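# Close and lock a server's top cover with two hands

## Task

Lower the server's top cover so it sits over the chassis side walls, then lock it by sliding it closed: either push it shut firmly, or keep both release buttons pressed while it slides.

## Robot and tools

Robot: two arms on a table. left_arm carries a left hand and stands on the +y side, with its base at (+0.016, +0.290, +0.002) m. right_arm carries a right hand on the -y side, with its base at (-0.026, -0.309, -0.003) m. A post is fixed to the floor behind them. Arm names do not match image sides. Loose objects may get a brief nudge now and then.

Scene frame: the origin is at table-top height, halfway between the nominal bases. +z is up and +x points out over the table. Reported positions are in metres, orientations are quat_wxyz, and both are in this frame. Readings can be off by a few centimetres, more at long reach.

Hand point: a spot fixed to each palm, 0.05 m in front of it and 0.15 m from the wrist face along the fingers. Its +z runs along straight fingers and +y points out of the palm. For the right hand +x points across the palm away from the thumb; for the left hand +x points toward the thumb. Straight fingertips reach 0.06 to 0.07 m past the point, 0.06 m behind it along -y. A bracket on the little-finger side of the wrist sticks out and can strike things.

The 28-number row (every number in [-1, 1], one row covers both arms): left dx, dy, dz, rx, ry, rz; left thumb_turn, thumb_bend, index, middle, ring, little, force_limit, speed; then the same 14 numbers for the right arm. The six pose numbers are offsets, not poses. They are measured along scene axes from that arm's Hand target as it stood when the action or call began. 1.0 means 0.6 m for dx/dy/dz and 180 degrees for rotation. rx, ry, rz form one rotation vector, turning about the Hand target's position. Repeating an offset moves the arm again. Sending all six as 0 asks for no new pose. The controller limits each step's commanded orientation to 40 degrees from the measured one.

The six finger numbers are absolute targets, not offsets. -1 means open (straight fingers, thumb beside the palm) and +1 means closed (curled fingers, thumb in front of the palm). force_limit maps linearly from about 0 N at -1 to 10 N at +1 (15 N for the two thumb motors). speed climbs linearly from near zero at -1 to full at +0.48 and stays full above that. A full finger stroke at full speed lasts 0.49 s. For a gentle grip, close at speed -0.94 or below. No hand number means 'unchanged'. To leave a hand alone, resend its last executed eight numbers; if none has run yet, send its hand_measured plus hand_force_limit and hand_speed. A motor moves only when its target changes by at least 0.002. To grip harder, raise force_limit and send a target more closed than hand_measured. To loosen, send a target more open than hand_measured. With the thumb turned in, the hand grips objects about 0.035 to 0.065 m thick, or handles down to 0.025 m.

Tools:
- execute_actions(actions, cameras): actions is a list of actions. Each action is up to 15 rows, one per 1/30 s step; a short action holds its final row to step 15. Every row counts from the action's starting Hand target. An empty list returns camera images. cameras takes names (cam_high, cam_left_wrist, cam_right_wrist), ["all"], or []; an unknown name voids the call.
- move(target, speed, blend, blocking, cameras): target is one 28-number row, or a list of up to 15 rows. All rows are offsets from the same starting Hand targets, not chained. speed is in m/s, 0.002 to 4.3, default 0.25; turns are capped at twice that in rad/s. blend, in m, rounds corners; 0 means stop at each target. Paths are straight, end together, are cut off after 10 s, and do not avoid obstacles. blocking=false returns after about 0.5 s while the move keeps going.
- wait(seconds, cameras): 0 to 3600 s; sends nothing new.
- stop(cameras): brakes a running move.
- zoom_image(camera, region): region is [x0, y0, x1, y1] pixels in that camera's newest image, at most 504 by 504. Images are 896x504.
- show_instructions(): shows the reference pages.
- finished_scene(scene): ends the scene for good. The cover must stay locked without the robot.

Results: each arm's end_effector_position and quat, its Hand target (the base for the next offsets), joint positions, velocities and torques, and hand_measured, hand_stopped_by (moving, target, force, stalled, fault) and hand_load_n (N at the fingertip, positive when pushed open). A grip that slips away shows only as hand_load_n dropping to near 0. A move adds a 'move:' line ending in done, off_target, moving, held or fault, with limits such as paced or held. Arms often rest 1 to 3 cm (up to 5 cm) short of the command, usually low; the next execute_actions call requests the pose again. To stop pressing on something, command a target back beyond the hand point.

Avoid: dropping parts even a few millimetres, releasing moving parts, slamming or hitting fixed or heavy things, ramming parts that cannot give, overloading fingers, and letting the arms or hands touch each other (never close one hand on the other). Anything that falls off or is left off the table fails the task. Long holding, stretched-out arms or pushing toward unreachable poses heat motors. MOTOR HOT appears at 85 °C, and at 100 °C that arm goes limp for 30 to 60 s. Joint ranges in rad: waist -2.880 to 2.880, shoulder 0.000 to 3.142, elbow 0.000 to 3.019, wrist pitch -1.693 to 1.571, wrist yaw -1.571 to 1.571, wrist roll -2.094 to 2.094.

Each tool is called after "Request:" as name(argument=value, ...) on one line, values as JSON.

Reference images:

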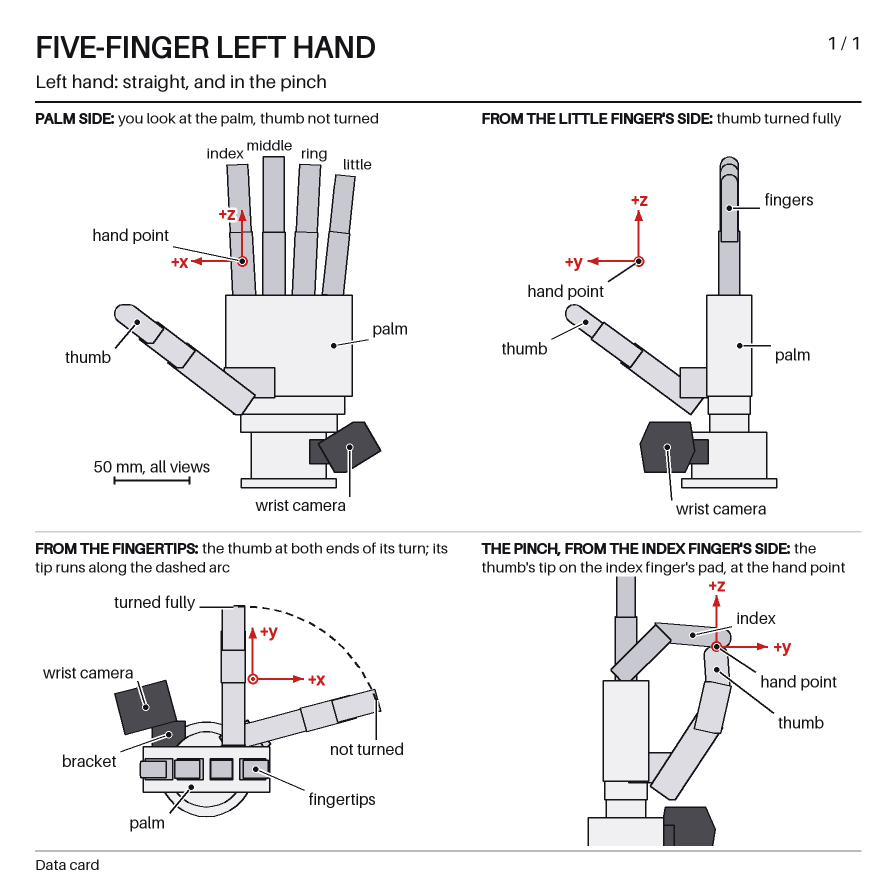

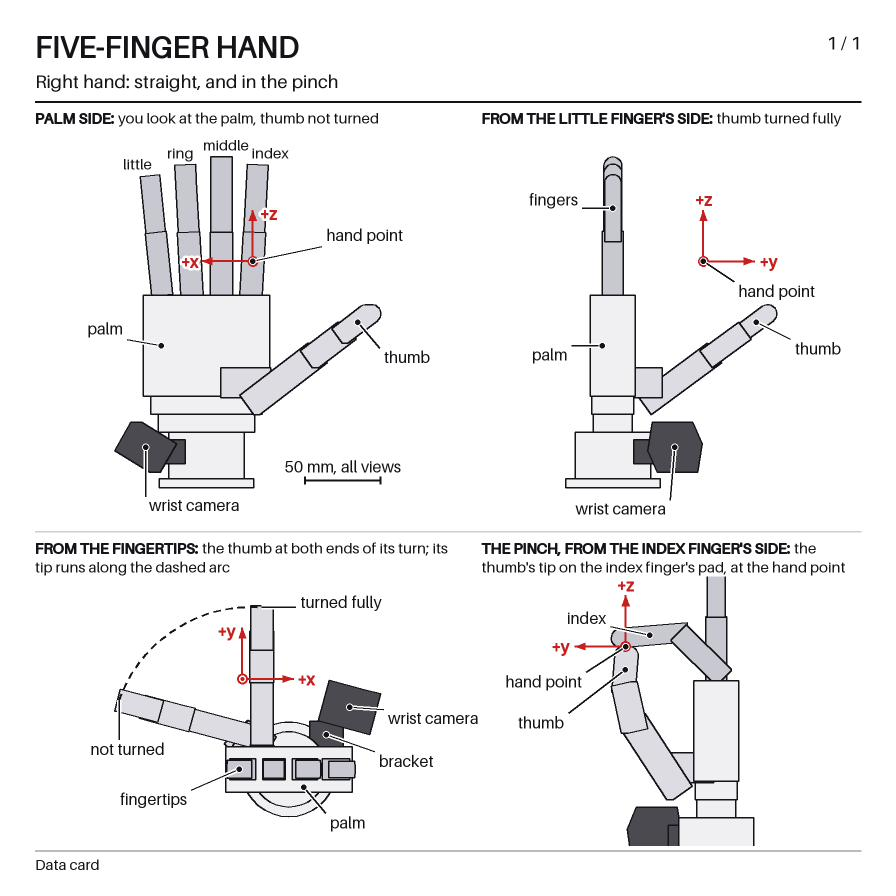

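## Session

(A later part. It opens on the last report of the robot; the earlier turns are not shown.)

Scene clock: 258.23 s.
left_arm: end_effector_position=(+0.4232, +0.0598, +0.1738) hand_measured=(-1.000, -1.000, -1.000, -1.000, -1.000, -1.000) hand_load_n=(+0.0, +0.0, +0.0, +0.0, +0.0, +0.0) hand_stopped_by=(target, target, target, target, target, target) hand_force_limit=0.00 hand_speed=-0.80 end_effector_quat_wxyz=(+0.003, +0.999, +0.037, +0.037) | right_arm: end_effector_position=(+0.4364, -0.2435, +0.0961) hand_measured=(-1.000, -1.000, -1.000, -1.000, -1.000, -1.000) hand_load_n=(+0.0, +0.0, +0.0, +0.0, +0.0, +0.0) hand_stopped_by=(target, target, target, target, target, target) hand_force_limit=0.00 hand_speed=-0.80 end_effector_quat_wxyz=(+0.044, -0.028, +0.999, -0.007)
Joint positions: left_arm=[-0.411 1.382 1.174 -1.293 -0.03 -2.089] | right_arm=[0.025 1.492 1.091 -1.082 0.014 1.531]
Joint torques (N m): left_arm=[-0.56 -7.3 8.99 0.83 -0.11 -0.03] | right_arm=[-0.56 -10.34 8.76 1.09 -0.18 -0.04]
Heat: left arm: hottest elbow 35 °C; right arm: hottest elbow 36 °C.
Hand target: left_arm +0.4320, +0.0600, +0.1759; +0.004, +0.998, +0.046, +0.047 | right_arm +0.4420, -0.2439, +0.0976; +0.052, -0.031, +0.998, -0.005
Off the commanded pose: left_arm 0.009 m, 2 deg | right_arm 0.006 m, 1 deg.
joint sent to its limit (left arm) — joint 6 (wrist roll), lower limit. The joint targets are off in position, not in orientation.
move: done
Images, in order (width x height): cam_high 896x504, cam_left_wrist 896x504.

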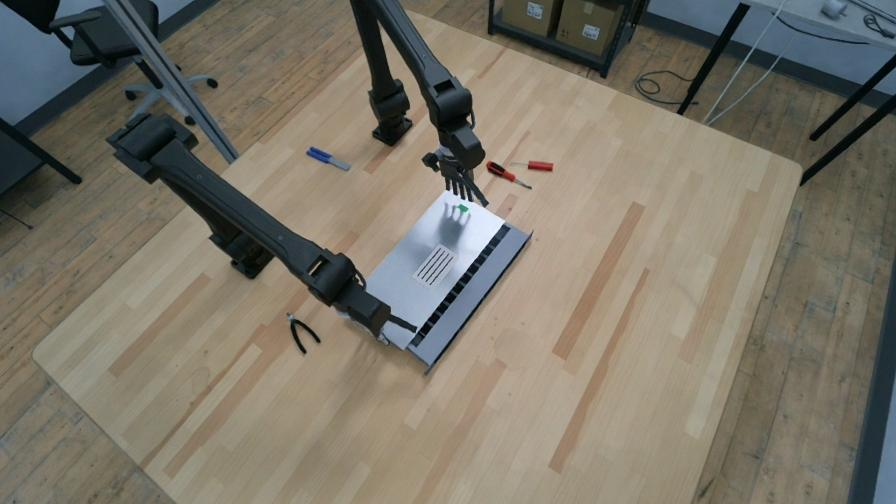

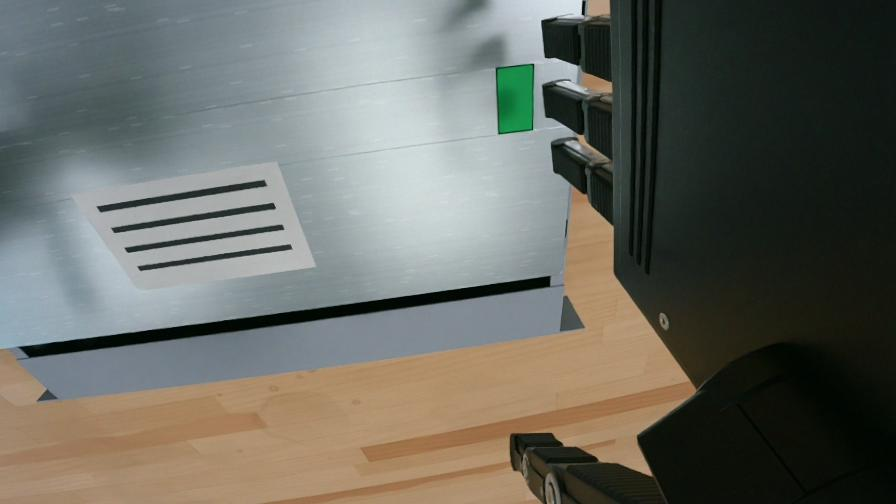

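Request:
move(target=[[0.0,0.0,0.065,0,0,0,-1,-1,-1,-1,-1,-1,0,-0.8,0,0,0,0,0,0,-1,-1,-1,-1,-1,-1,0,-0.8],[0.08,0.217,0.065,0,0,0,-1,-1,-1,-1,-1,-1,0,-0.8,0,0,0,0,0,0,-1,-1,-1,-1,-1,-1,0,-0.8],[0.08,0.17,-0.04,0,0,0,-1,-1,-1,-1,-1,-1,0,-0.8,0,0,0,0,0,0,-1,-1,-1,-1,-1,-1,0,-0.8]], speed=[0.15,0.2,0.1], blend=[0.02,0.02,0], cameras=["cam_left_wrist","cam_high"])

Scene clock: 266.50 s.
left_arm: end_effector_position=(+0.4716, +0.1624, +0.1484) hand_measured=(-1.000, -1.000, -1.000, -1.000, -1.000, -1.000) hand_load_n=(+0.0, +0.0, +0.0, +0.0, +0.0, +0.0) hand_stopped_by=(target, target, target, target, target, target) hand_force_limit=0.00 hand_speed=-0.80 end_effector_quat_wxyz=(+0.003, +0.999, +0.040, +0.036) | right_arm: end_effector_position=(+0.4364, -0.2435, +0.0961) hand_measured=(-1.000, -1.000, -1.000, -1.000, -1.000, -1.000) hand_load_n=(+0.0, +0.0, +0.0, +0.0, +0.0, +0.0) hand_stopped_by=(target, target, target, target, target, target) hand_force_limit=0.00 hand_speed=-0.80 end_effector_quat_wxyz=(+0.044, -0.028, +0.999, -0.007)
Joint positions: left_arm=[-0.132 1.438 1.162 -1.223 -0.008 -1.818] | right_arm=[0.025 1.492 1.091 -1.082 0.014 1.531]
Joint torques (N m): left_arm=[-0.85 -8.06 8.96 0.75 0.03 -0.04] | right_arm=[-0.38 -10.29 8.76 1.11 -0.18 -0.04]
Heat: left arm: hottest elbow 35 °C; right arm: hottest elbow 36 °C.
Hand target: left_arm +0.4800, +0.1620, +0.1519; +0.004, +0.998, +0.046, +0.047 | right_arm +0.4420, -0.2439, +0.0976; +0.052, -0.031, +0.998, -0.005
Off the commanded pose: left_arm 0.009 m, 1 deg | right_arm 0.006 m, 1 deg.
move: done; blend cut to 0.0195 m at target 1
Images, in order (width x height): cam_high 896x504, cam_left_wrist 896x504.

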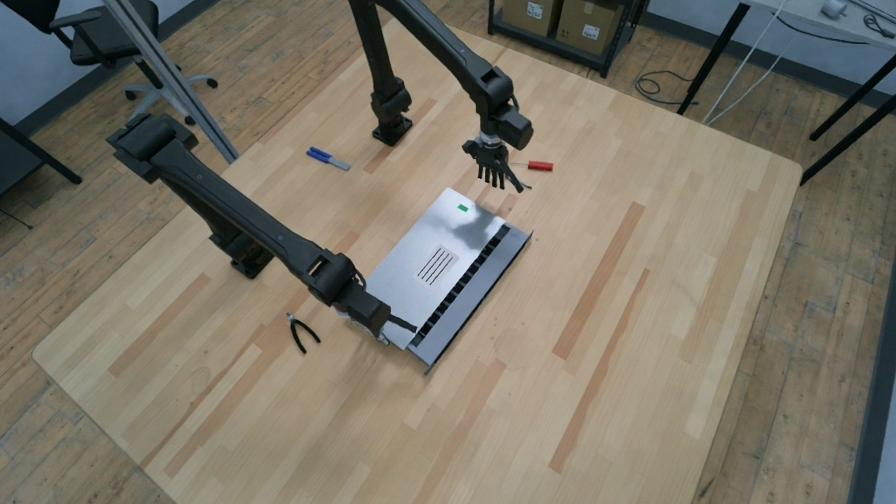

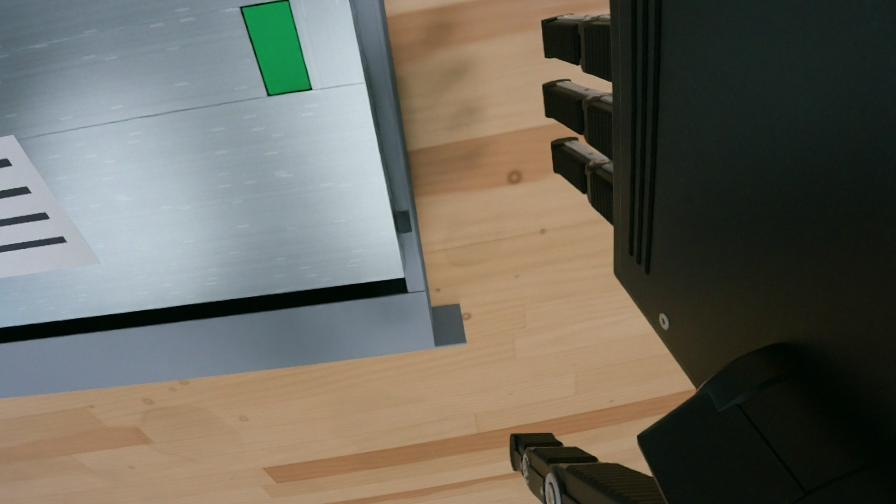

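Request:
move(target=[[0.0,-0.06,-0.016,0,0,0,-1,-1,-1,-1,-1,-1,0,-0.8,0,0,0,0,0,0,-1,-1,-1,-1,-1,-1,0,-0.8],[0.0,-0.118,-0.016,0,0,0,-1,-1,-1,-1,-1,-1,0,-0.8,0,0,0,0,0,0,-1,-1,-1,-1,-1,-1,0,-0.8]], speed=[0.1,0.05], cameras=["cam_left_wrist"])

Scene clock: 269.77 s.
left_arm: end_effector_position=(+0.4615, +0.0955, +0.1283) hand_measured=(-1.000, -1.000, -1.000, -1.000, -1.000, -1.000) hand_load_n=(+0.0, +0.0, +0.0, +0.0, +0.0, +0.0) hand_stopped_by=(target, target, target, target, target, target) hand_force_limit=0.00 hand_speed=-0.80 end_effector_quat_wxyz=(-0.001, +0.999, +0.039, +0.026) | right_arm: end_effector_position=(+0.4364, -0.2435, +0.0961) hand_measured=(-1.000, -1.000, -1.000, -1.000, -1.000, -1.000) hand_load_n=(+0.0, +0.0, +0.0, +0.0, +0.0, +0.0) hand_stopped_by=(target, target, target, target, target, target) hand_force_limit=0.00 hand_speed=-0.80 end_effector_quat_wxyz=(+0.044, -0.028, +0.999, -0.007)
Joint positions: left_arm=[-0.295 1.485 1.162 -1.2 -0.02 -1.979] | right_arm=[0.025 1.492 1.091 -1.082 0.014 1.531]
Joint torques (N m): left_arm=[-1.03 -8.12 11.34 0.54 -0.09 0] | right_arm=[-0.5 -10.29 8.76 1.13 -0.19 -0.04]
Heat: left arm: hottest elbow 35 °C; right arm: hottest elbow 36 °C.
Hand target: left_arm +0.4800, +0.0912, +0.1423; +0.004, +0.998, +0.046, +0.047 | right_arm +0.4420, -0.2439, +0.0976; +0.052, -0.031, +0.998, -0.005
Off the commanded pose: left_arm 0.024 m, 3 deg | right_arm 0.006 m, 1 deg.
move: off_target (left_arm)

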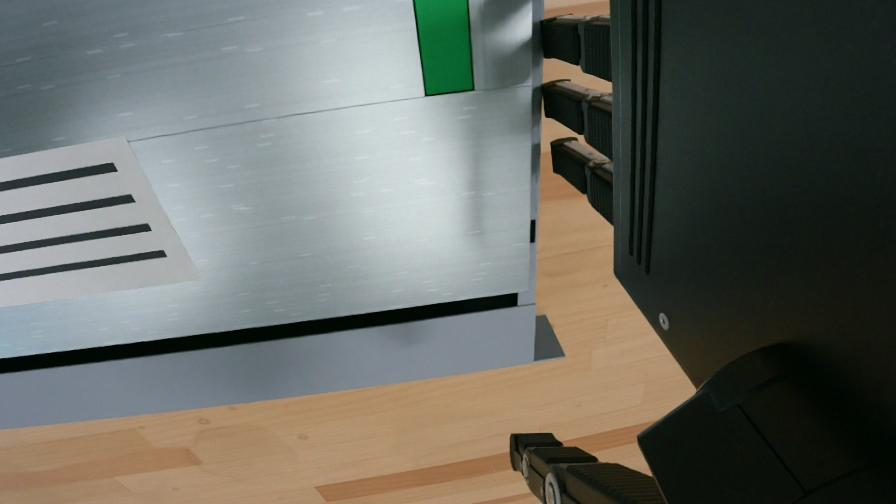

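Request:
move(target=[[0.0,0.025,0.025,0,0,0,-1,-1,-1,-1,-1,-1,0,-0.8,0,0,0,0,0,0,-1,-1,-1,-1,-1,-1,0,-0.8],[0.0,0.012,0.018,0,0,0,-1,-1,-1,-1,-1,-1,0,-0.8,0,0,0,0,0,0,-1,-1,-1,-1,-1,-1,0,-0.8]], speed=[0.1,0.05], cameras=["cam_left_wrist"])

Scene clock: 272.07 s.
left_arm: end_effector_position=(+0.4624, +0.1042, +0.1303) hand_measured=(-1.000, -1.000, -1.000, -1.000, -1.000, -1.000) hand_load_n=(+0.0, +0.0, +0.0, +0.0, +0.0, +0.0) hand_stopped_by=(target, target, target, target, target, target) hand_force_limit=0.00 hand_speed=-0.80 end_effector_quat_wxyz=(-0.003, +0.999, +0.046, +0.020) | right_arm: end_effector_position=(+0.4364, -0.2435, +0.0961) hand_measured=(-1.000, -1.000, -1.000, -1.000, -1.000, -1.000) hand_load_n=(+0.0, +0.0, +0.0, +0.0, +0.0, +0.0) hand_stopped_by=(target, target, target, target, target, target) hand_force_limit=0.00 hand_speed=-0.80 end_effector_quat_wxyz=(+0.044, -0.028, +0.999, -0.007)
Joint positions: left_arm=[-0.276 1.485 1.169 -1.22 -0.02 -1.973] | right_arm=[0.025 1.492 1.091 -1.082 0.014 1.531]
Joint torques (N m): left_arm=[-1.2 -9.05 11.93 0.2 -0.03 -0.01] | right_arm=[-0.56 -10.29 8.76 1.1 -0.18 -0.03]
Heat: left arm: hottest elbow 35 °C; right arm: hottest elbow 36 °C.
Hand target: left_arm +0.4800, +0.0984, +0.1531; +0.004, +0.998, +0.046, +0.047 | right_arm +0.4420, -0.2439, +0.0976; +0.052, -0.031, +0.998, -0.005
Off the commanded pose: left_arm 0.029 m, 3 deg | right_arm 0.006 m, 1 deg.
move: off_target (left_arm)

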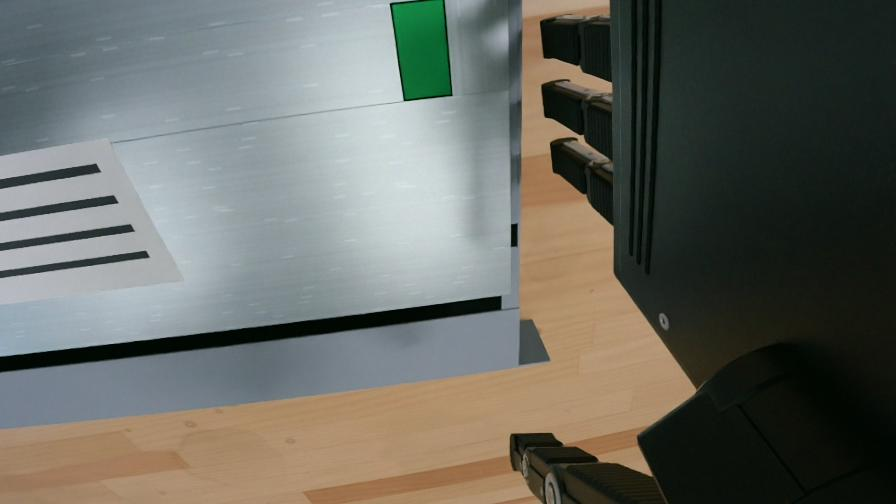

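Request:
move(target=[0.0,0.0,0.03,0,0,0,-1,-1,-1,-1,-1,-1,0,-0.8,0,0,0,0,0,0,-1,-1,-1,-1,-1,-1,0,-0.8], speed=0.15)

Scene clock: 273.40 s.
left_arm: end_effector_position=(+0.4659, +0.1031, +0.1436) hand_measured=(-1.000, -1.000, -1.000, -1.000, -1.000, -1.000) hand_load_n=(+0.0, +0.0, +0.0, +0.0, +0.0, +0.0) hand_stopped_by=(target, target, target, target, target, target) hand_force_limit=0.00 hand_speed=-0.80 end_effector_quat_wxyz=(-0.004, +0.999, +0.046, +0.019) | right_arm: end_effector_position=(+0.4364, -0.2435, +0.0961) hand_measured=(-1.000, -1.000, -1.000, -1.000, -1.000, -1.000) hand_load_n=(+0.0, +0.0, +0.0, +0.0, +0.0, +0.0) hand_stopped_by=(target, target, target, target, target, target) hand_force_limit=0.00 hand_speed=-0.80 end_effector_quat_wxyz=(+0.044, -0.028, +0.999, -0.007)
Joint positions: left_arm=[-0.276 1.485 1.206 -1.258 -0.02 -1.973] | right_arm=[0.025 1.492 1.091 -1.082 0.014 1.531]
Joint torques (N m): left_arm=[-0.79 -10.17 11.89 -0.24 -0.02 -0.02] | right_arm=[-0.5 -10.29 8.73 1.09 -0.19 -0.03]
Heat: left arm: hottest elbow 35 °C; right arm: hottest elbow 36 °C.
Hand target: left_arm +0.4800, +0.0984, +0.1711; +0.004, +0.998, +0.046, +0.047 | right_arm +0.4420, -0.2439, +0.0976; +0.052, -0.031, +0.998, -0.005
Off the commanded pose: left_arm 0.031 m, 3 deg | right_arm 0.006 m, 1 deg.
move: off_target (left_arm)

Request:
move(target=[0.0,-0.04,-0.01,0,0,0,-1,-1,-1,-1,-1,-1,0,-0.8,0,0,0,0,0,0,-1,-1,-1,-1,-1,-1,0,-0.8], speed=0.06, cameras=["cam_left_wrist"])

Scene clock: 275.20 s.
left_arm: end_effector_position=(+0.4600, +0.0789, +0.1469) hand_measured=(-1.000, -1.000, -1.000, -1.000, -1.000, -1.000) hand_load_n=(+0.0, +0.0, +0.0, +0.0, +0.0, +0.0) hand_stopped_by=(target, target, target, target, target, target) hand_force_limit=0.00 hand_speed=-0.80 end_effector_quat_wxyz=(-0.003, +0.999, +0.039, +0.024) | right_arm: end_effector_position=(+0.4364, -0.2435, +0.0961) hand_measured=(-1.000, -1.000, -1.000, -1.000, -1.000, -1.000) hand_load_n=(+0.0, +0.0, +0.0, +0.0, +0.0, +0.0) hand_stopped_by=(target, target, target, target, target, target) hand_force_limit=0.00 hand_speed=-0.80 end_effector_quat_wxyz=(+0.044, -0.028, +0.999, -0.007)
Joint positions: left_arm=[-0.333 1.485 1.214 -1.258 -0.024 -2.015] | right_arm=[0.025 1.492 1.091 -1.082 0.014 1.531]
Joint torques (N m): left_arm=[-0.67 -8.76 12.19 0.36 -0.09 -0.03] | right_arm=[-0.5 -10.29 8.75 1.09 -0.19 -0.04]
Heat: left arm: hottest elbow 35 °C; right arm: hottest elbow 36 °C.
Hand target: left_arm +0.4800, +0.0744, +0.1651; +0.004, +0.998, +0.046, +0.047 | right_arm +0.4420, -0.2439, +0.0976; +0.052, -0.031, +0.998, -0.005
Off the commanded pose: left_arm 0.027 m, 3 deg | right_arm 0.006 m, 1 deg.
move: off_target (left_arm)

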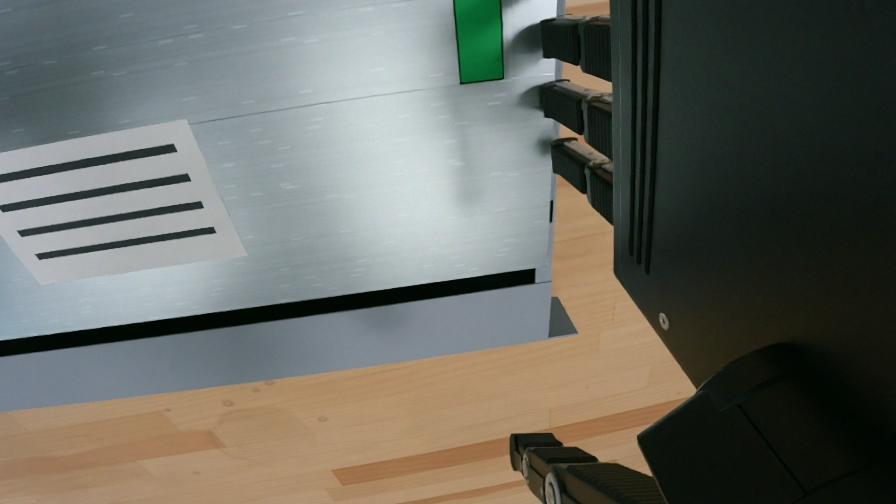

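Request:
move(target=[[0.0,0.02,0,0,0,0,-1,-1,-1,-1,-1,-1,0,-0.8,0,0,0,0,0,0,-1,-1,-1,-1,-1,-1,0,-0.8],[0.0,0.02,-0.018,0,0,0,-1,-1,-1,-1,-1,-1,0,-0.8,0,0,0,0,0,0,-1,-1,-1,-1,-1,-1,0,-0.8]], speed=0.06, cameras=["cam_left_wrist"])

Scene clock: 277.43 s.
left_arm: end_effector_position=(+0.4697, +0.0865, +0.1484) hand_measured=(-1.000, -1.000, -1.000, -1.000, -1.000, -1.000) hand_load_n=(+0.0, +0.0, +0.0, +0.0, +0.0, +0.0) hand_stopped_by=(target, target, target, target, target, target) hand_force_limit=0.00 hand_speed=-0.80 end_effector_quat_wxyz=(+0.001, +0.998, +0.049, +0.034) | right_arm: end_effector_position=(+0.4364, -0.2435, +0.0961) hand_measured=(-1.000, -1.000, -1.000, -1.000, -1.000, -1.000) hand_load_n=(+0.0, +0.0, +0.0, +0.0, +0.0, +0.0) hand_stopped_by=(target, target, target, target, target, target) hand_force_limit=0.00 hand_speed=-0.80 end_effector_quat_wxyz=(+0.044, -0.028, +0.999, -0.007)
Joint positions: left_arm=[-0.312 1.485 1.214 -1.236 -0.024 -2.014] | right_arm=[0.025 1.492 1.091 -1.082 0.014 1.531]
Joint torques (N m): left_arm=[-0.97 -8.47 9.5 0.77 -0.01 0.16] | right_arm=[-0.56 -10.17 8.75 1.11 -0.18 -0.04]
Heat: left arm: hottest elbow 35 °C; right arm: hottest elbow 36 °C.
Hand target: left_arm +0.4800, +0.0864, +0.1543; +0.004, +0.998, +0.046, +0.047 | right_arm +0.4420, -0.2439, +0.0976; +0.052, -0.031, +0.998, -0.005
Off the commanded pose: left_arm 0.012 m, 2 deg | right_arm 0.006 m, 1 deg.
move: off_target (left_arm)

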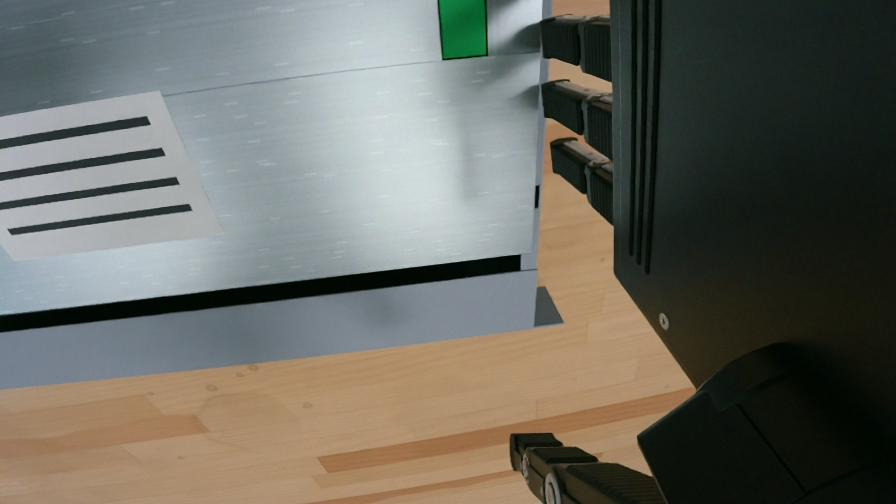

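Request:
move(target=[[0.0,0.045,0,0,0,0,-1,-1,-1,-1,-1,-1,0,-0.8,0,0,0,0,0,0,-1,-1,-1,-1,-1,-1,0,-0.8],[0.0,0.045,-0.022,0,0,0,-1,-1,-1,-1,-1,-1,0,-0.8,0,0,0,0,0,0,-1,-1,-1,-1,-1,-1,0,-0.8],[0.0,0.004,-0.022,0,0,0,-1,-1,-1,-1,-1,-1,0,-0.8,0,0,0,0,0,0,-1,-1,-1,-1,-1,-1,0,-0.8]], speed=0.08, cameras=["cam_left_wrist"])

Scene clock: 281.67 s.
left_arm: end_effector_position=(+0.4646, +0.0910, +0.1322) hand_measured=(-1.000, -1.000, -1.000, -1.000, -1.000, -1.000) hand_load_n=(+0.0, +0.0, +0.0, +0.0, +0.0, +0.0) hand_stopped_by=(target, target, target, target, target, target) hand_force_limit=0.00 hand_speed=-0.80 end_effector_quat_wxyz=(+0.000, +0.999, +0.038, +0.031) | right_arm: end_effector_position=(+0.4364, -0.2435, +0.0961) hand_measured=(-1.000, -1.000, -1.000, -1.000, -1.000, -1.000) hand_load_n=(+0.0, +0.0, +0.0, +0.0, +0.0, +0.0) hand_stopped_by=(target, target, target, target, target, target) hand_force_limit=0.00 hand_speed=-0.80 end_effector_quat_wxyz=(+0.044, -0.028, +0.999, -0.007)
Joint positions: left_arm=[-0.303 1.487 1.172 -1.198 -0.022 -1.983] | right_arm=[0.025 1.492 1.091 -1.082 0.014 1.531]
Joint torques (N m): left_arm=[-0.97 -8 10.41 0.62 -0.05 -0.02] | right_arm=[-0.56 -10.23 8.75 1.11 -0.18 -0.04]
Heat: left arm: hottest elbow 35 °C; right arm: hottest elbow 36 °C.
Hand target: left_arm +0.4800, +0.0888, +0.1411; +0.004, +0.998, +0.046, +0.047 | right_arm +0.4420, -0.2439, +0.0976; +0.052, -0.031, +0.998, -0.005
Off the commanded pose: left_arm 0.018 m, 2 deg | right_arm 0.006 m, 1 deg.
move: off_target (left_arm)

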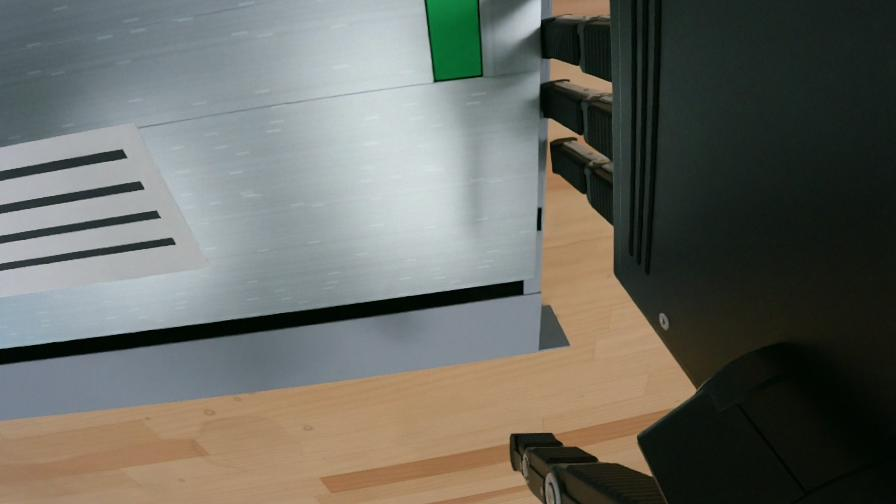

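Request:
move(target=[0,0,0,0,0,0,-1,-1,-1,-1,-1,-1,0,-0.8,0,0.055,0,0,0,0,-1,-1,-1,-1,-1,-1,0,-0.8], speed=0.05, cameras=["cam_left_wrist"])

Scene clock: 283.63 s.
left_arm: end_effector_position=(+0.4650, +0.0918, +0.1322) hand_measured=(-1.000, -1.000, -1.000, -1.000, -1.000, -1.000) hand_load_n=(+0.0, +0.0, +0.0, +0.0, +0.0, +0.0) hand_stopped_by=(target, target, target, target, target, target) hand_force_limit=0.00 hand_speed=-0.80 end_effector_quat_wxyz=(+0.000, +0.999, +0.040, +0.031) | right_arm: end_effector_position=(+0.4393, -0.2382, +0.0943) hand_measured=(-1.000, -1.000, -1.000, -1.000, -1.000, -1.000) hand_load_n=(+0.0, +0.0, +0.5, +0.0, +0.0, +0.0) hand_stopped_by=(target, target, target, target, target, target) hand_force_limit=0.00 hand_speed=-0.80 end_effector_quat_wxyz=(+0.044, -0.004, +0.999, -0.020)
Joint positions: left_arm=[-0.301 1.487 1.172 -1.198 -0.022 -1.985] | right_arm=[0.054 1.494 1.091 -1.082 0.044 1.606]
Joint torques (N m): left_arm=[-0.62 -8.06 10.36 0.64 -0.05 -0.03] | right_arm=[3.6 -10.17 9.03 1.05 -1.12 -0.01]
Heat: left arm: hottest elbow 35 °C; right arm: hottest elbow 36 °C.
Hand target: left_arm +0.4800, +0.0888, +0.1411; +0.004, +0.998, +0.046, +0.047 | right_arm +0.4420, -0.2109, +0.0976; +0.052, -0.031, +0.998, -0.005
Off the commanded pose: left_arm 0.018 m, 2 deg | right_arm 0.028 m, 4 deg.
move: off_target (right_arm)

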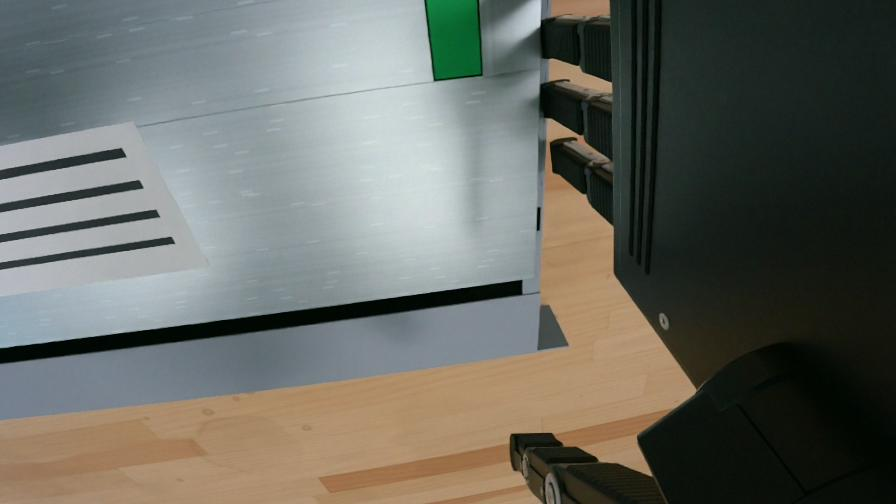

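Request:
move(target=[[0,0,0,0,0,0,-1,-1,-1,-1,-1,-1,0,-0.8,0,-0.21,0.0,0,0,0,-1,-1,-1,-1,-1,-1,0,-0.8],[0,0,0,0,0,0,-1,-1,-1,-1,-1,-1,0,-0.8,-0.02,-0.21,0.0,0,0,0,-1,-1,0.15,0.15,0.15,0.15,0,-0.3]], speed=0.15, cameras=["cam_right_wrist","cam_high"])

Scene clock: 292.10 s.
left_arm: end_effector_position=(+0.4650, +0.0918, +0.1322) hand_measured=(-1.000, -1.000, -1.000, -1.000, -1.000, -1.000) hand_load_n=(+0.0, -0.5, +0.0, +0.0, +0.5, +0.0) hand_stopped_by=(target, target, target, target, target, target) hand_force_limit=0.00 hand_speed=-0.80 end_effector_quat_wxyz=(+0.000, +0.999, +0.040, +0.031) | right_arm: end_effector_position=(+0.4261, -0.3377, +0.0865) hand_measured=(-1.000, -1.000, +0.150, +0.150, +0.150, +0.150) hand_load_n=(+0.0, +0.0, +0.5, +0.0, +0.0, +0.0) hand_stopped_by=(target, target, target, target, target, target) hand_force_limit=0.00 hand_speed=-0.30 end_effector_quat_wxyz=(+0.033, -0.027, +0.999, -0.003)
Joint positions: left_arm=[-0.301 1.487 1.172 -1.198 -0.022 -1.985] | right_arm=[-0.203 1.515 1.091 -1.082 -0.009 1.304]
Joint torques (N m): left_arm=[-0.62 -8 10.43 0.65 -0.07 -0.03] | right_arm=[-0.03 -12.69 8.06 1.03 -0.2 -0.04]
Heat: left arm: hottest elbow 35 °C; right arm: hottest elbow 36 °C.
Hand target: left_arm +0.4800, +0.0888, +0.1411; +0.004, +0.998, +0.046, +0.047 | right_arm +0.4300, -0.3369, +0.0976; +0.052, -0.031, +0.998, -0.005
Off the commanded pose: left_arm 0.018 m, 2 deg | right_arm 0.012 m, 2 deg.
move: off_target (right_arm); target 2's new numbers were sent with right_arm's hand 0.012 m and 2 deg from that target
Images, in order (width x height): cam_high 896x504, cam_right_wrist 896x504.

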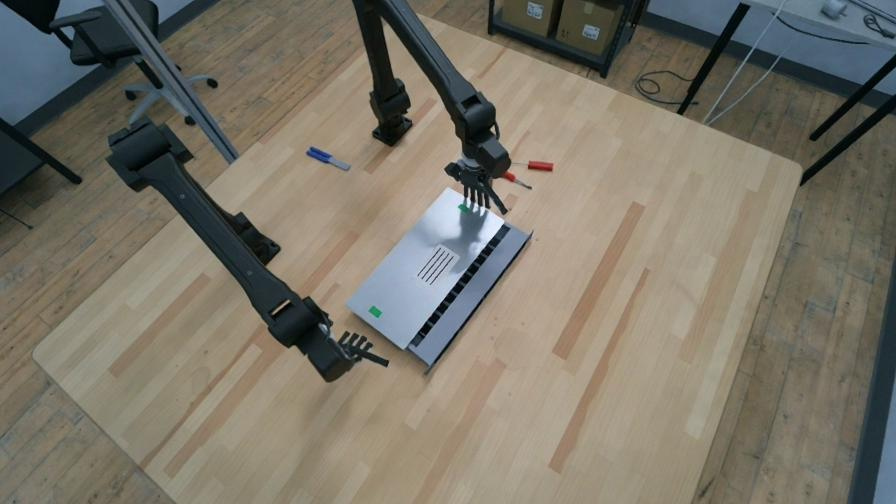

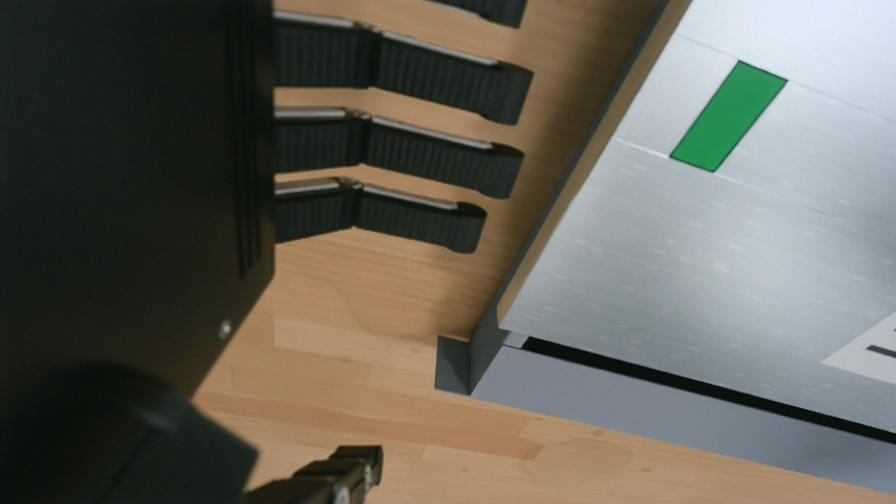

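Request:
zoom_image(camera="cam_right_wrist", region=[430, 200, 600, 400])

Request:
zoom_image(camera="cam_right_wrist", region=[540, 0, 720, 210])

Scaled by 2.520.

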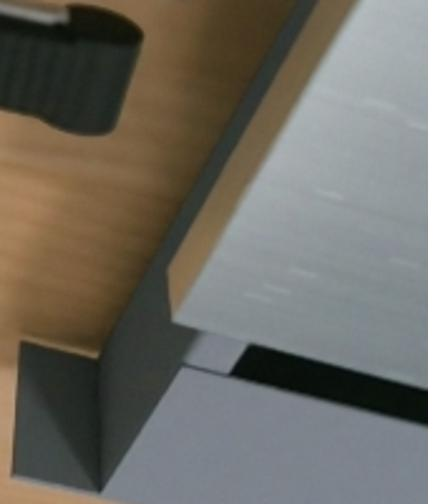

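Scaled by 2.400.

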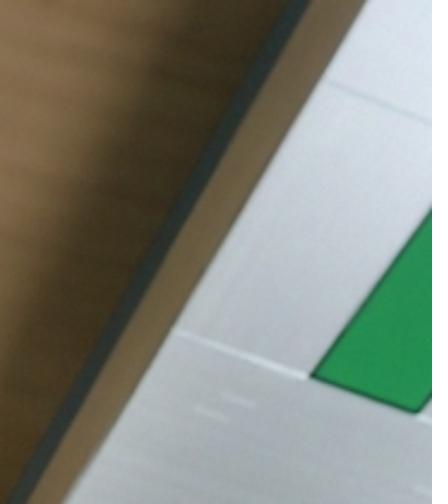

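Request:
move(target=[[0,0,0,0,0,0,-1,-1,-1,-1,-1,-1,0,-0.8,0.02,-0.067,0.0,0,0,0,-1,-1,0.15,0.15,0.15,0.15,0,-0.3],[0,0,0,0,0,0,-1,-1,-1,-1,-1,-1,0,-0.8,0.03,-0.067,-0.06,0,0,0,-1,-1,0.15,0.15,0.15,0.15,0,-0.3]], speed=0.12, cameras=["cam_right_wrist"])

Scene clock: 305.30 s.
left_arm: end_effector_position=(+0.4650, +0.0918, +0.1322) hand_measured=(-1.000, -1.000, -1.000, -1.000, -1.000, -1.000) hand_load_n=(+0.0, +0.0, +0.0, +0.0, +0.0, +0.0) hand_stopped_by=(target, target, target, target, target, target) hand_force_limit=0.00 hand_speed=-0.80 end_effector_quat_wxyz=(+0.000, +0.999, +0.040, +0.031) | right_arm: end_effector_position=(+0.4336, -0.3797, +0.0511) hand_measured=(-1.000, -1.000, +0.150, +0.150, +0.150, +0.150) hand_load_n=(+0.0, +0.0, +0.0, +0.0, +0.0, +0.0) hand_stopped_by=(target, target, target, target, target, target) hand_force_limit=0.00 hand_speed=-0.30 end_effector_quat_wxyz=(+0.032, -0.024, +0.999, -0.002)
Joint positions: left_arm=[-0.301 1.487 1.172 -1.198 -0.022 -1.985] | right_arm=[-0.294 1.604 1.093 -0.999 -0.017 1.219]
Joint torques (N m): left_arm=[-0.91 -8.06 10.5 0.59 -0.05 -0.03] | right_arm=[0.73 -11.87 9.52 1.03 -0.24 0]
Heat: left arm: hottest elbow 35 °C; right arm: hottest elbow 36 °C.
Hand target: left_arm +0.4800, +0.0888, +0.1411; +0.004, +0.998, +0.046, +0.047 | right_arm +0.4480, -0.3771, +0.0616; +0.052, -0.031, +0.998, -0.005
Off the commanded pose: left_arm 0.018 m, 2 deg | right_arm 0.018 m, 3 deg.
move: off_target (right_arm)

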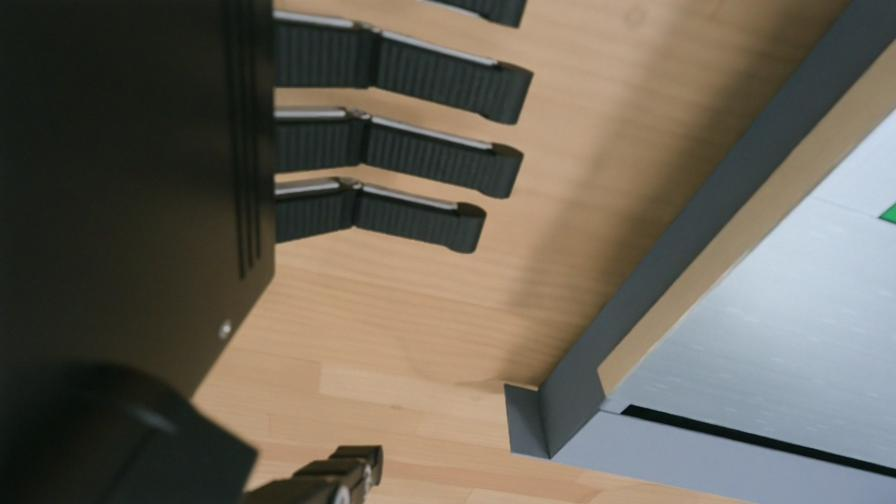

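Request:
zoom_image(camera="cam_right_wrist", region=[500, 300, 700, 480])

Request:
zoom_image(camera="cam_right_wrist", region=[690, 0, 896, 250])

Scaled by 2.520.

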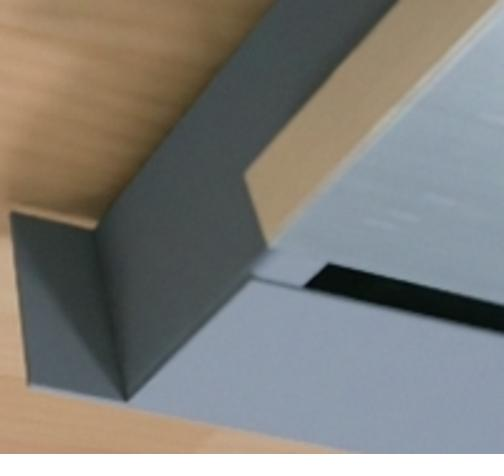

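Scaled by 2.016.

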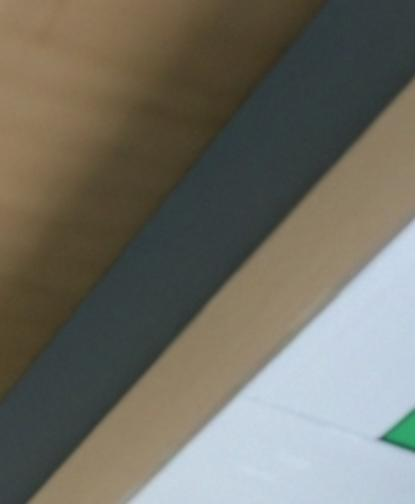

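Request:
move(target=[0,0,0,0,0,0,-1,-1,-1,-1,-1,-1,0,-0.8,-0.01,0.1,-0.023,0,0,0,-1,-1,0.15,0.15,0.15,0.15,0,-0.3], speed=0.08, cameras=["cam_right_wrist"])

Scene clock: 311.93 s.
left_arm: end_effector_position=(+0.4650, +0.0918, +0.1322) hand_measured=(-1.000, -1.000, -1.000, -1.000, -1.000, -1.000) hand_load_n=(+0.0, +0.0, +0.0, +0.0, +0.0, +0.0) hand_stopped_by=(target, target, target, target, target, target) hand_force_limit=0.00 hand_speed=-0.80 end_effector_quat_wxyz=(+0.000, +0.999, +0.040, +0.031) | right_arm: end_effector_position=(+0.4343, -0.3186, +0.0355) hand_measured=(-1.000, -1.000, +0.150, +0.150, +0.150, +0.150) hand_load_n=(+0.0, +0.0, +0.0, +0.0, +0.0, +0.0) hand_stopped_by=(target, target, target, target, target, target) hand_force_limit=0.00 hand_speed=-0.30 end_effector_quat_wxyz=(+0.031, -0.034, +0.999, -0.002)
Joint positions: left_arm=[-0.301 1.487 1.172 -1.198 -0.022 -1.985] | right_arm=[-0.157 1.597 1.036 -0.948 -0.009 1.336]
Joint torques (N m): left_arm=[-0.5 -7.94 10.45 0.61 -0.05 -0.03] | right_arm=[-0.26 -13.27 7.77 1.03 -0.01 0.14]
Heat: left arm: hottest elbow 35 °C; right arm: hottest elbow 36 °C.
Hand target: left_arm +0.4800, +0.0888, +0.1411; +0.004, +0.998, +0.046, +0.047 | right_arm +0.4420, -0.3171, +0.0478; +0.052, -0.031, +0.998, -0.005
Off the commanded pose: left_arm 0.018 m, 2 deg | right_arm 0.015 m, 2 deg.
move: off_target (right_arm)

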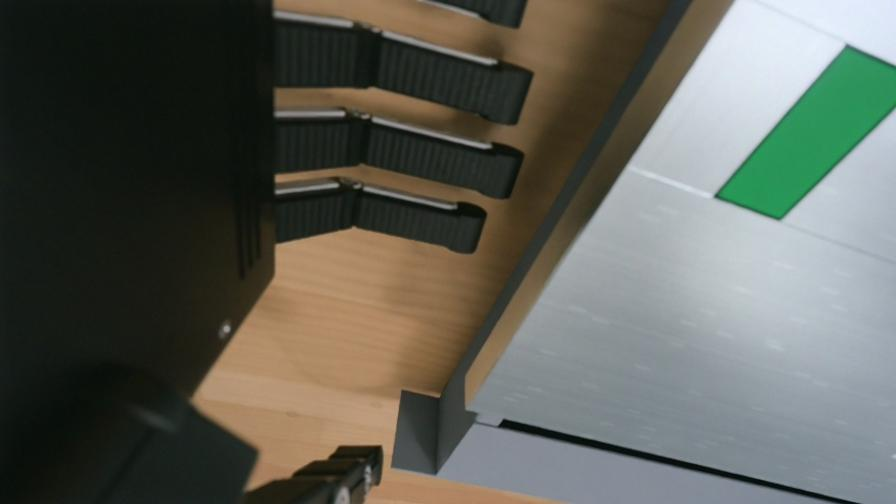

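Request:
move(target=[0,0,0,0,0,0,-1,-1,-1,-1,-1,-1,0,-0.8,0.0,0.042,0.0,0,0,0,-1,-1,0.15,0.15,0.15,0.15,0,-0.3], speed=0.05, cameras=["cam_right_wrist"])

Scene clock: 314.63 s.
left_arm: end_effector_position=(+0.4650, +0.0918, +0.1322) hand_measured=(-1.000, -1.000, -1.000, -1.000, -1.000, -1.000) hand_load_n=(+0.0, +0.0, +0.0, +0.0, +0.0, +0.0) hand_stopped_by=(target, target, target, target, target, target) hand_force_limit=0.00 hand_speed=-0.80 end_effector_quat_wxyz=(+0.000, +0.999, +0.040, +0.031) | right_arm: end_effector_position=(+0.4344, -0.2970, +0.0351) hand_measured=(-1.000, -1.000, +0.150, +0.150, +0.150, +0.150) hand_load_n=(+0.0, +0.0, +0.0, +0.0, +0.0, +0.0) hand_stopped_by=(target, target, target, target, target, target) hand_force_limit=0.00 hand_speed=-0.30 end_effector_quat_wxyz=(+0.031, -0.032, +0.999, -0.005)
Joint positions: left_arm=[-0.301 1.487 1.172 -1.198 -0.022 -1.985] | right_arm=[-0.104 1.589 1.027 -0.947 0.001 1.394]
Joint torques (N m): left_arm=[-0.56 -8.23 10.44 0.65 -0.05 -0.03] | right_arm=[1.14 -13.04 7.75 1.07 -0.21 0.14]
Heat: left arm: hottest elbow 35 °C; right arm: hottest elbow 36 °C.
Hand target: left_arm +0.4800, +0.0888, +0.1411; +0.004, +0.998, +0.046, +0.047 | right_arm +0.4420, -0.2919, +0.0478; +0.052, -0.031, +0.998, -0.005
Off the commanded pose: left_arm 0.018 m, 2 deg | right_arm 0.016 m, 2 deg.
move: off_target (right_arm)

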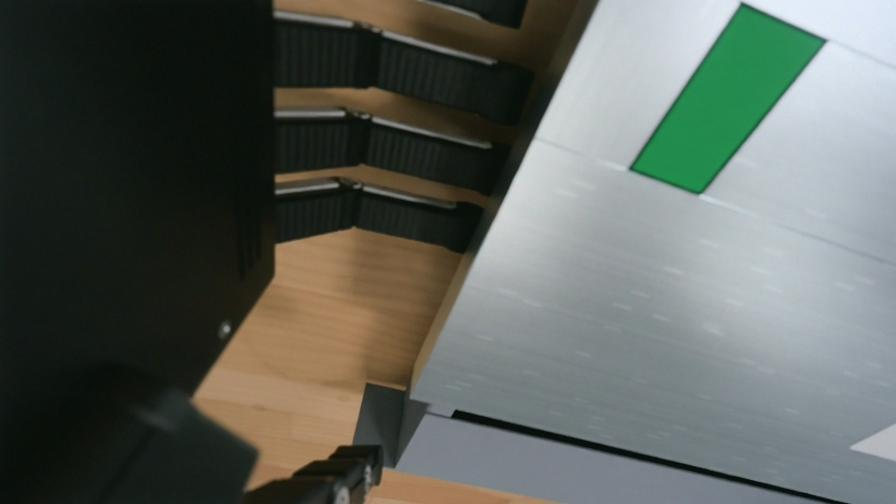

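Request:
move(target=[0,0,0,0,0,0,-1,-1,-1,-1,-1,-1,0,-0.8,0.0,0.012,0.03,0,0,0,-1,-1,0.15,0.15,0.15,0.15,0,-0.3], speed=0.05, cameras=["cam_right_wrist"])

Scene clock: 316.53 s.
left_arm: end_effector_position=(+0.4650, +0.0918, +0.1322) hand_measured=(-1.000, -1.000, -1.000, -1.000, -1.000, -1.000) hand_load_n=(+0.5, +0.0, +0.0, +0.0, +0.0, +0.0) hand_stopped_by=(target, target, target, target, target, target) hand_force_limit=0.00 hand_speed=-0.80 end_effector_quat_wxyz=(+0.000, +0.999, +0.040, +0.031) | right_arm: end_effector_position=(+0.4315, -0.2937, +0.0415) hand_measured=(-1.000, -1.000, +0.150, +0.150, +0.150, +0.150) hand_load_n=(+0.0, +0.0, +2.5, +0.5, +0.0, +0.0) hand_stopped_by=(target, target, target, target, target, target) hand_force_limit=0.00 hand_speed=-0.30 end_effector_quat_wxyz=(+0.028, -0.021, +0.999, -0.006)
Joint positions: left_arm=[-0.301 1.487 1.172 -1.198 -0.022 -1.985] | right_arm=[-0.094 1.572 1.027 -0.97 0.004 1.425]
Joint torques (N m): left_arm=[-0.67 -8.06 10.5 0.65 -0.04 -0.03] | right_arm=[1.44 -13.86 9.66 -0.02 -0.28 0.07]
Heat: left arm: hottest elbow 35 °C; right arm: hottest elbow 36 °C.
Hand target: left_arm +0.4800, +0.0888, +0.1411; +0.004, +0.998, +0.046, +0.047 | right_arm +0.4420, -0.2847, +0.0658; +0.052, -0.031, +0.998, -0.005
Off the commanded pose: left_arm 0.018 m, 2 deg | right_arm 0.028 m, 3 deg.
move: off_target (right_arm)

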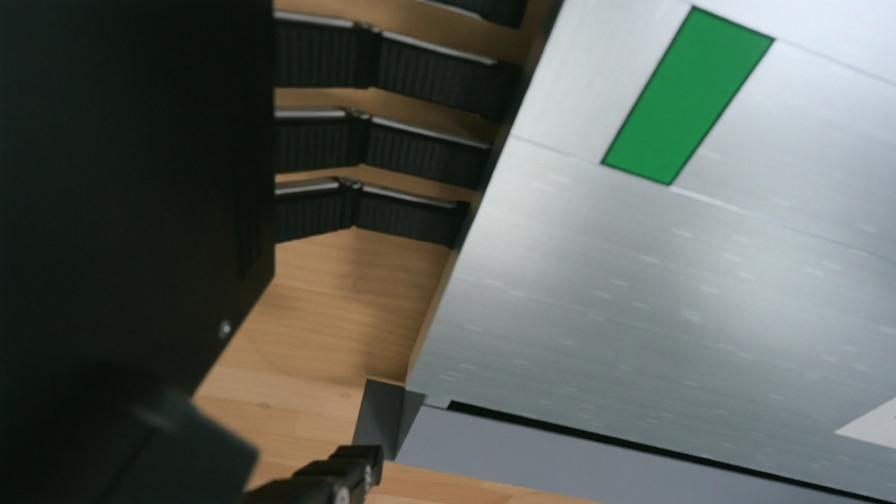

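Request:
move(target=[0,0,0,0,0,0,-1,-1,-1,-1,-1,-1,0,-0.8,0.0,0.0,0.022,0,0,0,-1,-1,0.15,0.15,0.15,0.15,0,-0.3], speed=0.04, cameras=["cam_right_wrist","cam_left_wrist"])

Scene clock: 318.07 s.
left_arm: end_effector_position=(+0.4653, +0.0925, +0.1322) hand_measured=(-1.000, -1.000, -1.000, -1.000, -1.000, -1.000) hand_load_n=(+0.0, +0.0, +0.0, +0.0, +0.0, -0.5) hand_stopped_by=(target, target, target, target, target, target) hand_force_limit=0.00 hand_speed=-0.80 end_effector_quat_wxyz=(+0.000, +0.999, +0.040, +0.031) | right_arm: end_effector_position=(+0.4208, -0.2935, +0.0419) hand_measured=(-1.000, -1.000, +0.150, +0.150, +0.150, +0.150) hand_load_n=(+0.0, +0.0, +3.5, +1.5, +0.0, +0.0) hand_stopped_by=(target, target, target, target, target, target) hand_force_limit=0.00 hand_speed=-0.30 end_effector_quat_wxyz=(+0.009, -0.021, +1.000, -0.006)
Joint positions: left_arm=[-0.299 1.487 1.172 -1.198 -0.022 -1.985] | right_arm=[-0.094 1.567 1.027 -1.011 0.009 1.425]
Joint torques (N m): left_arm=[-0.62 -8.06 10.47 0.66 -0.06 -0.03] | right_arm=[1.32 -14.56 11.12 0.16 -0.44 0.05]
Heat: left arm: hottest elbow 35 °C; right arm: hottest elbow 36 °C.
Hand target: left_arm +0.4800, +0.0888, +0.1411; +0.004, +0.998, +0.046, +0.047 | right_arm +0.4420, -0.2847, +0.0790; +0.052, -0.031, +0.998, -0.005
Off the commanded pose: left_arm 0.018 m, 2 deg | right_arm 0.044 m, 5 deg.
move: off_target (right_arm)
Images, in order (width x height): cam_left_wrist 896x504, cam_right_wrist 896x504.

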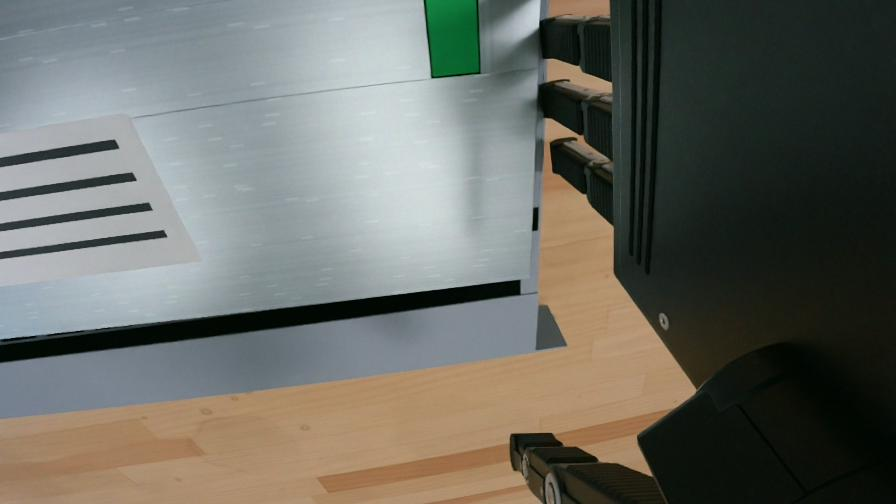

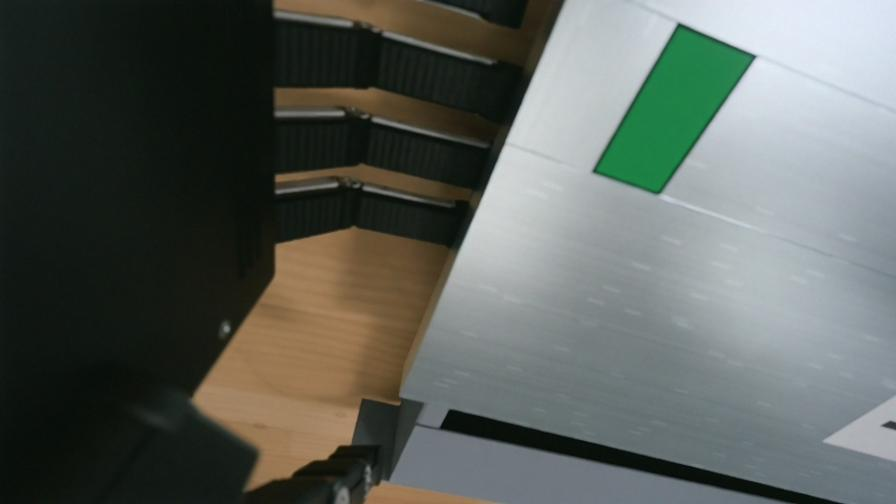

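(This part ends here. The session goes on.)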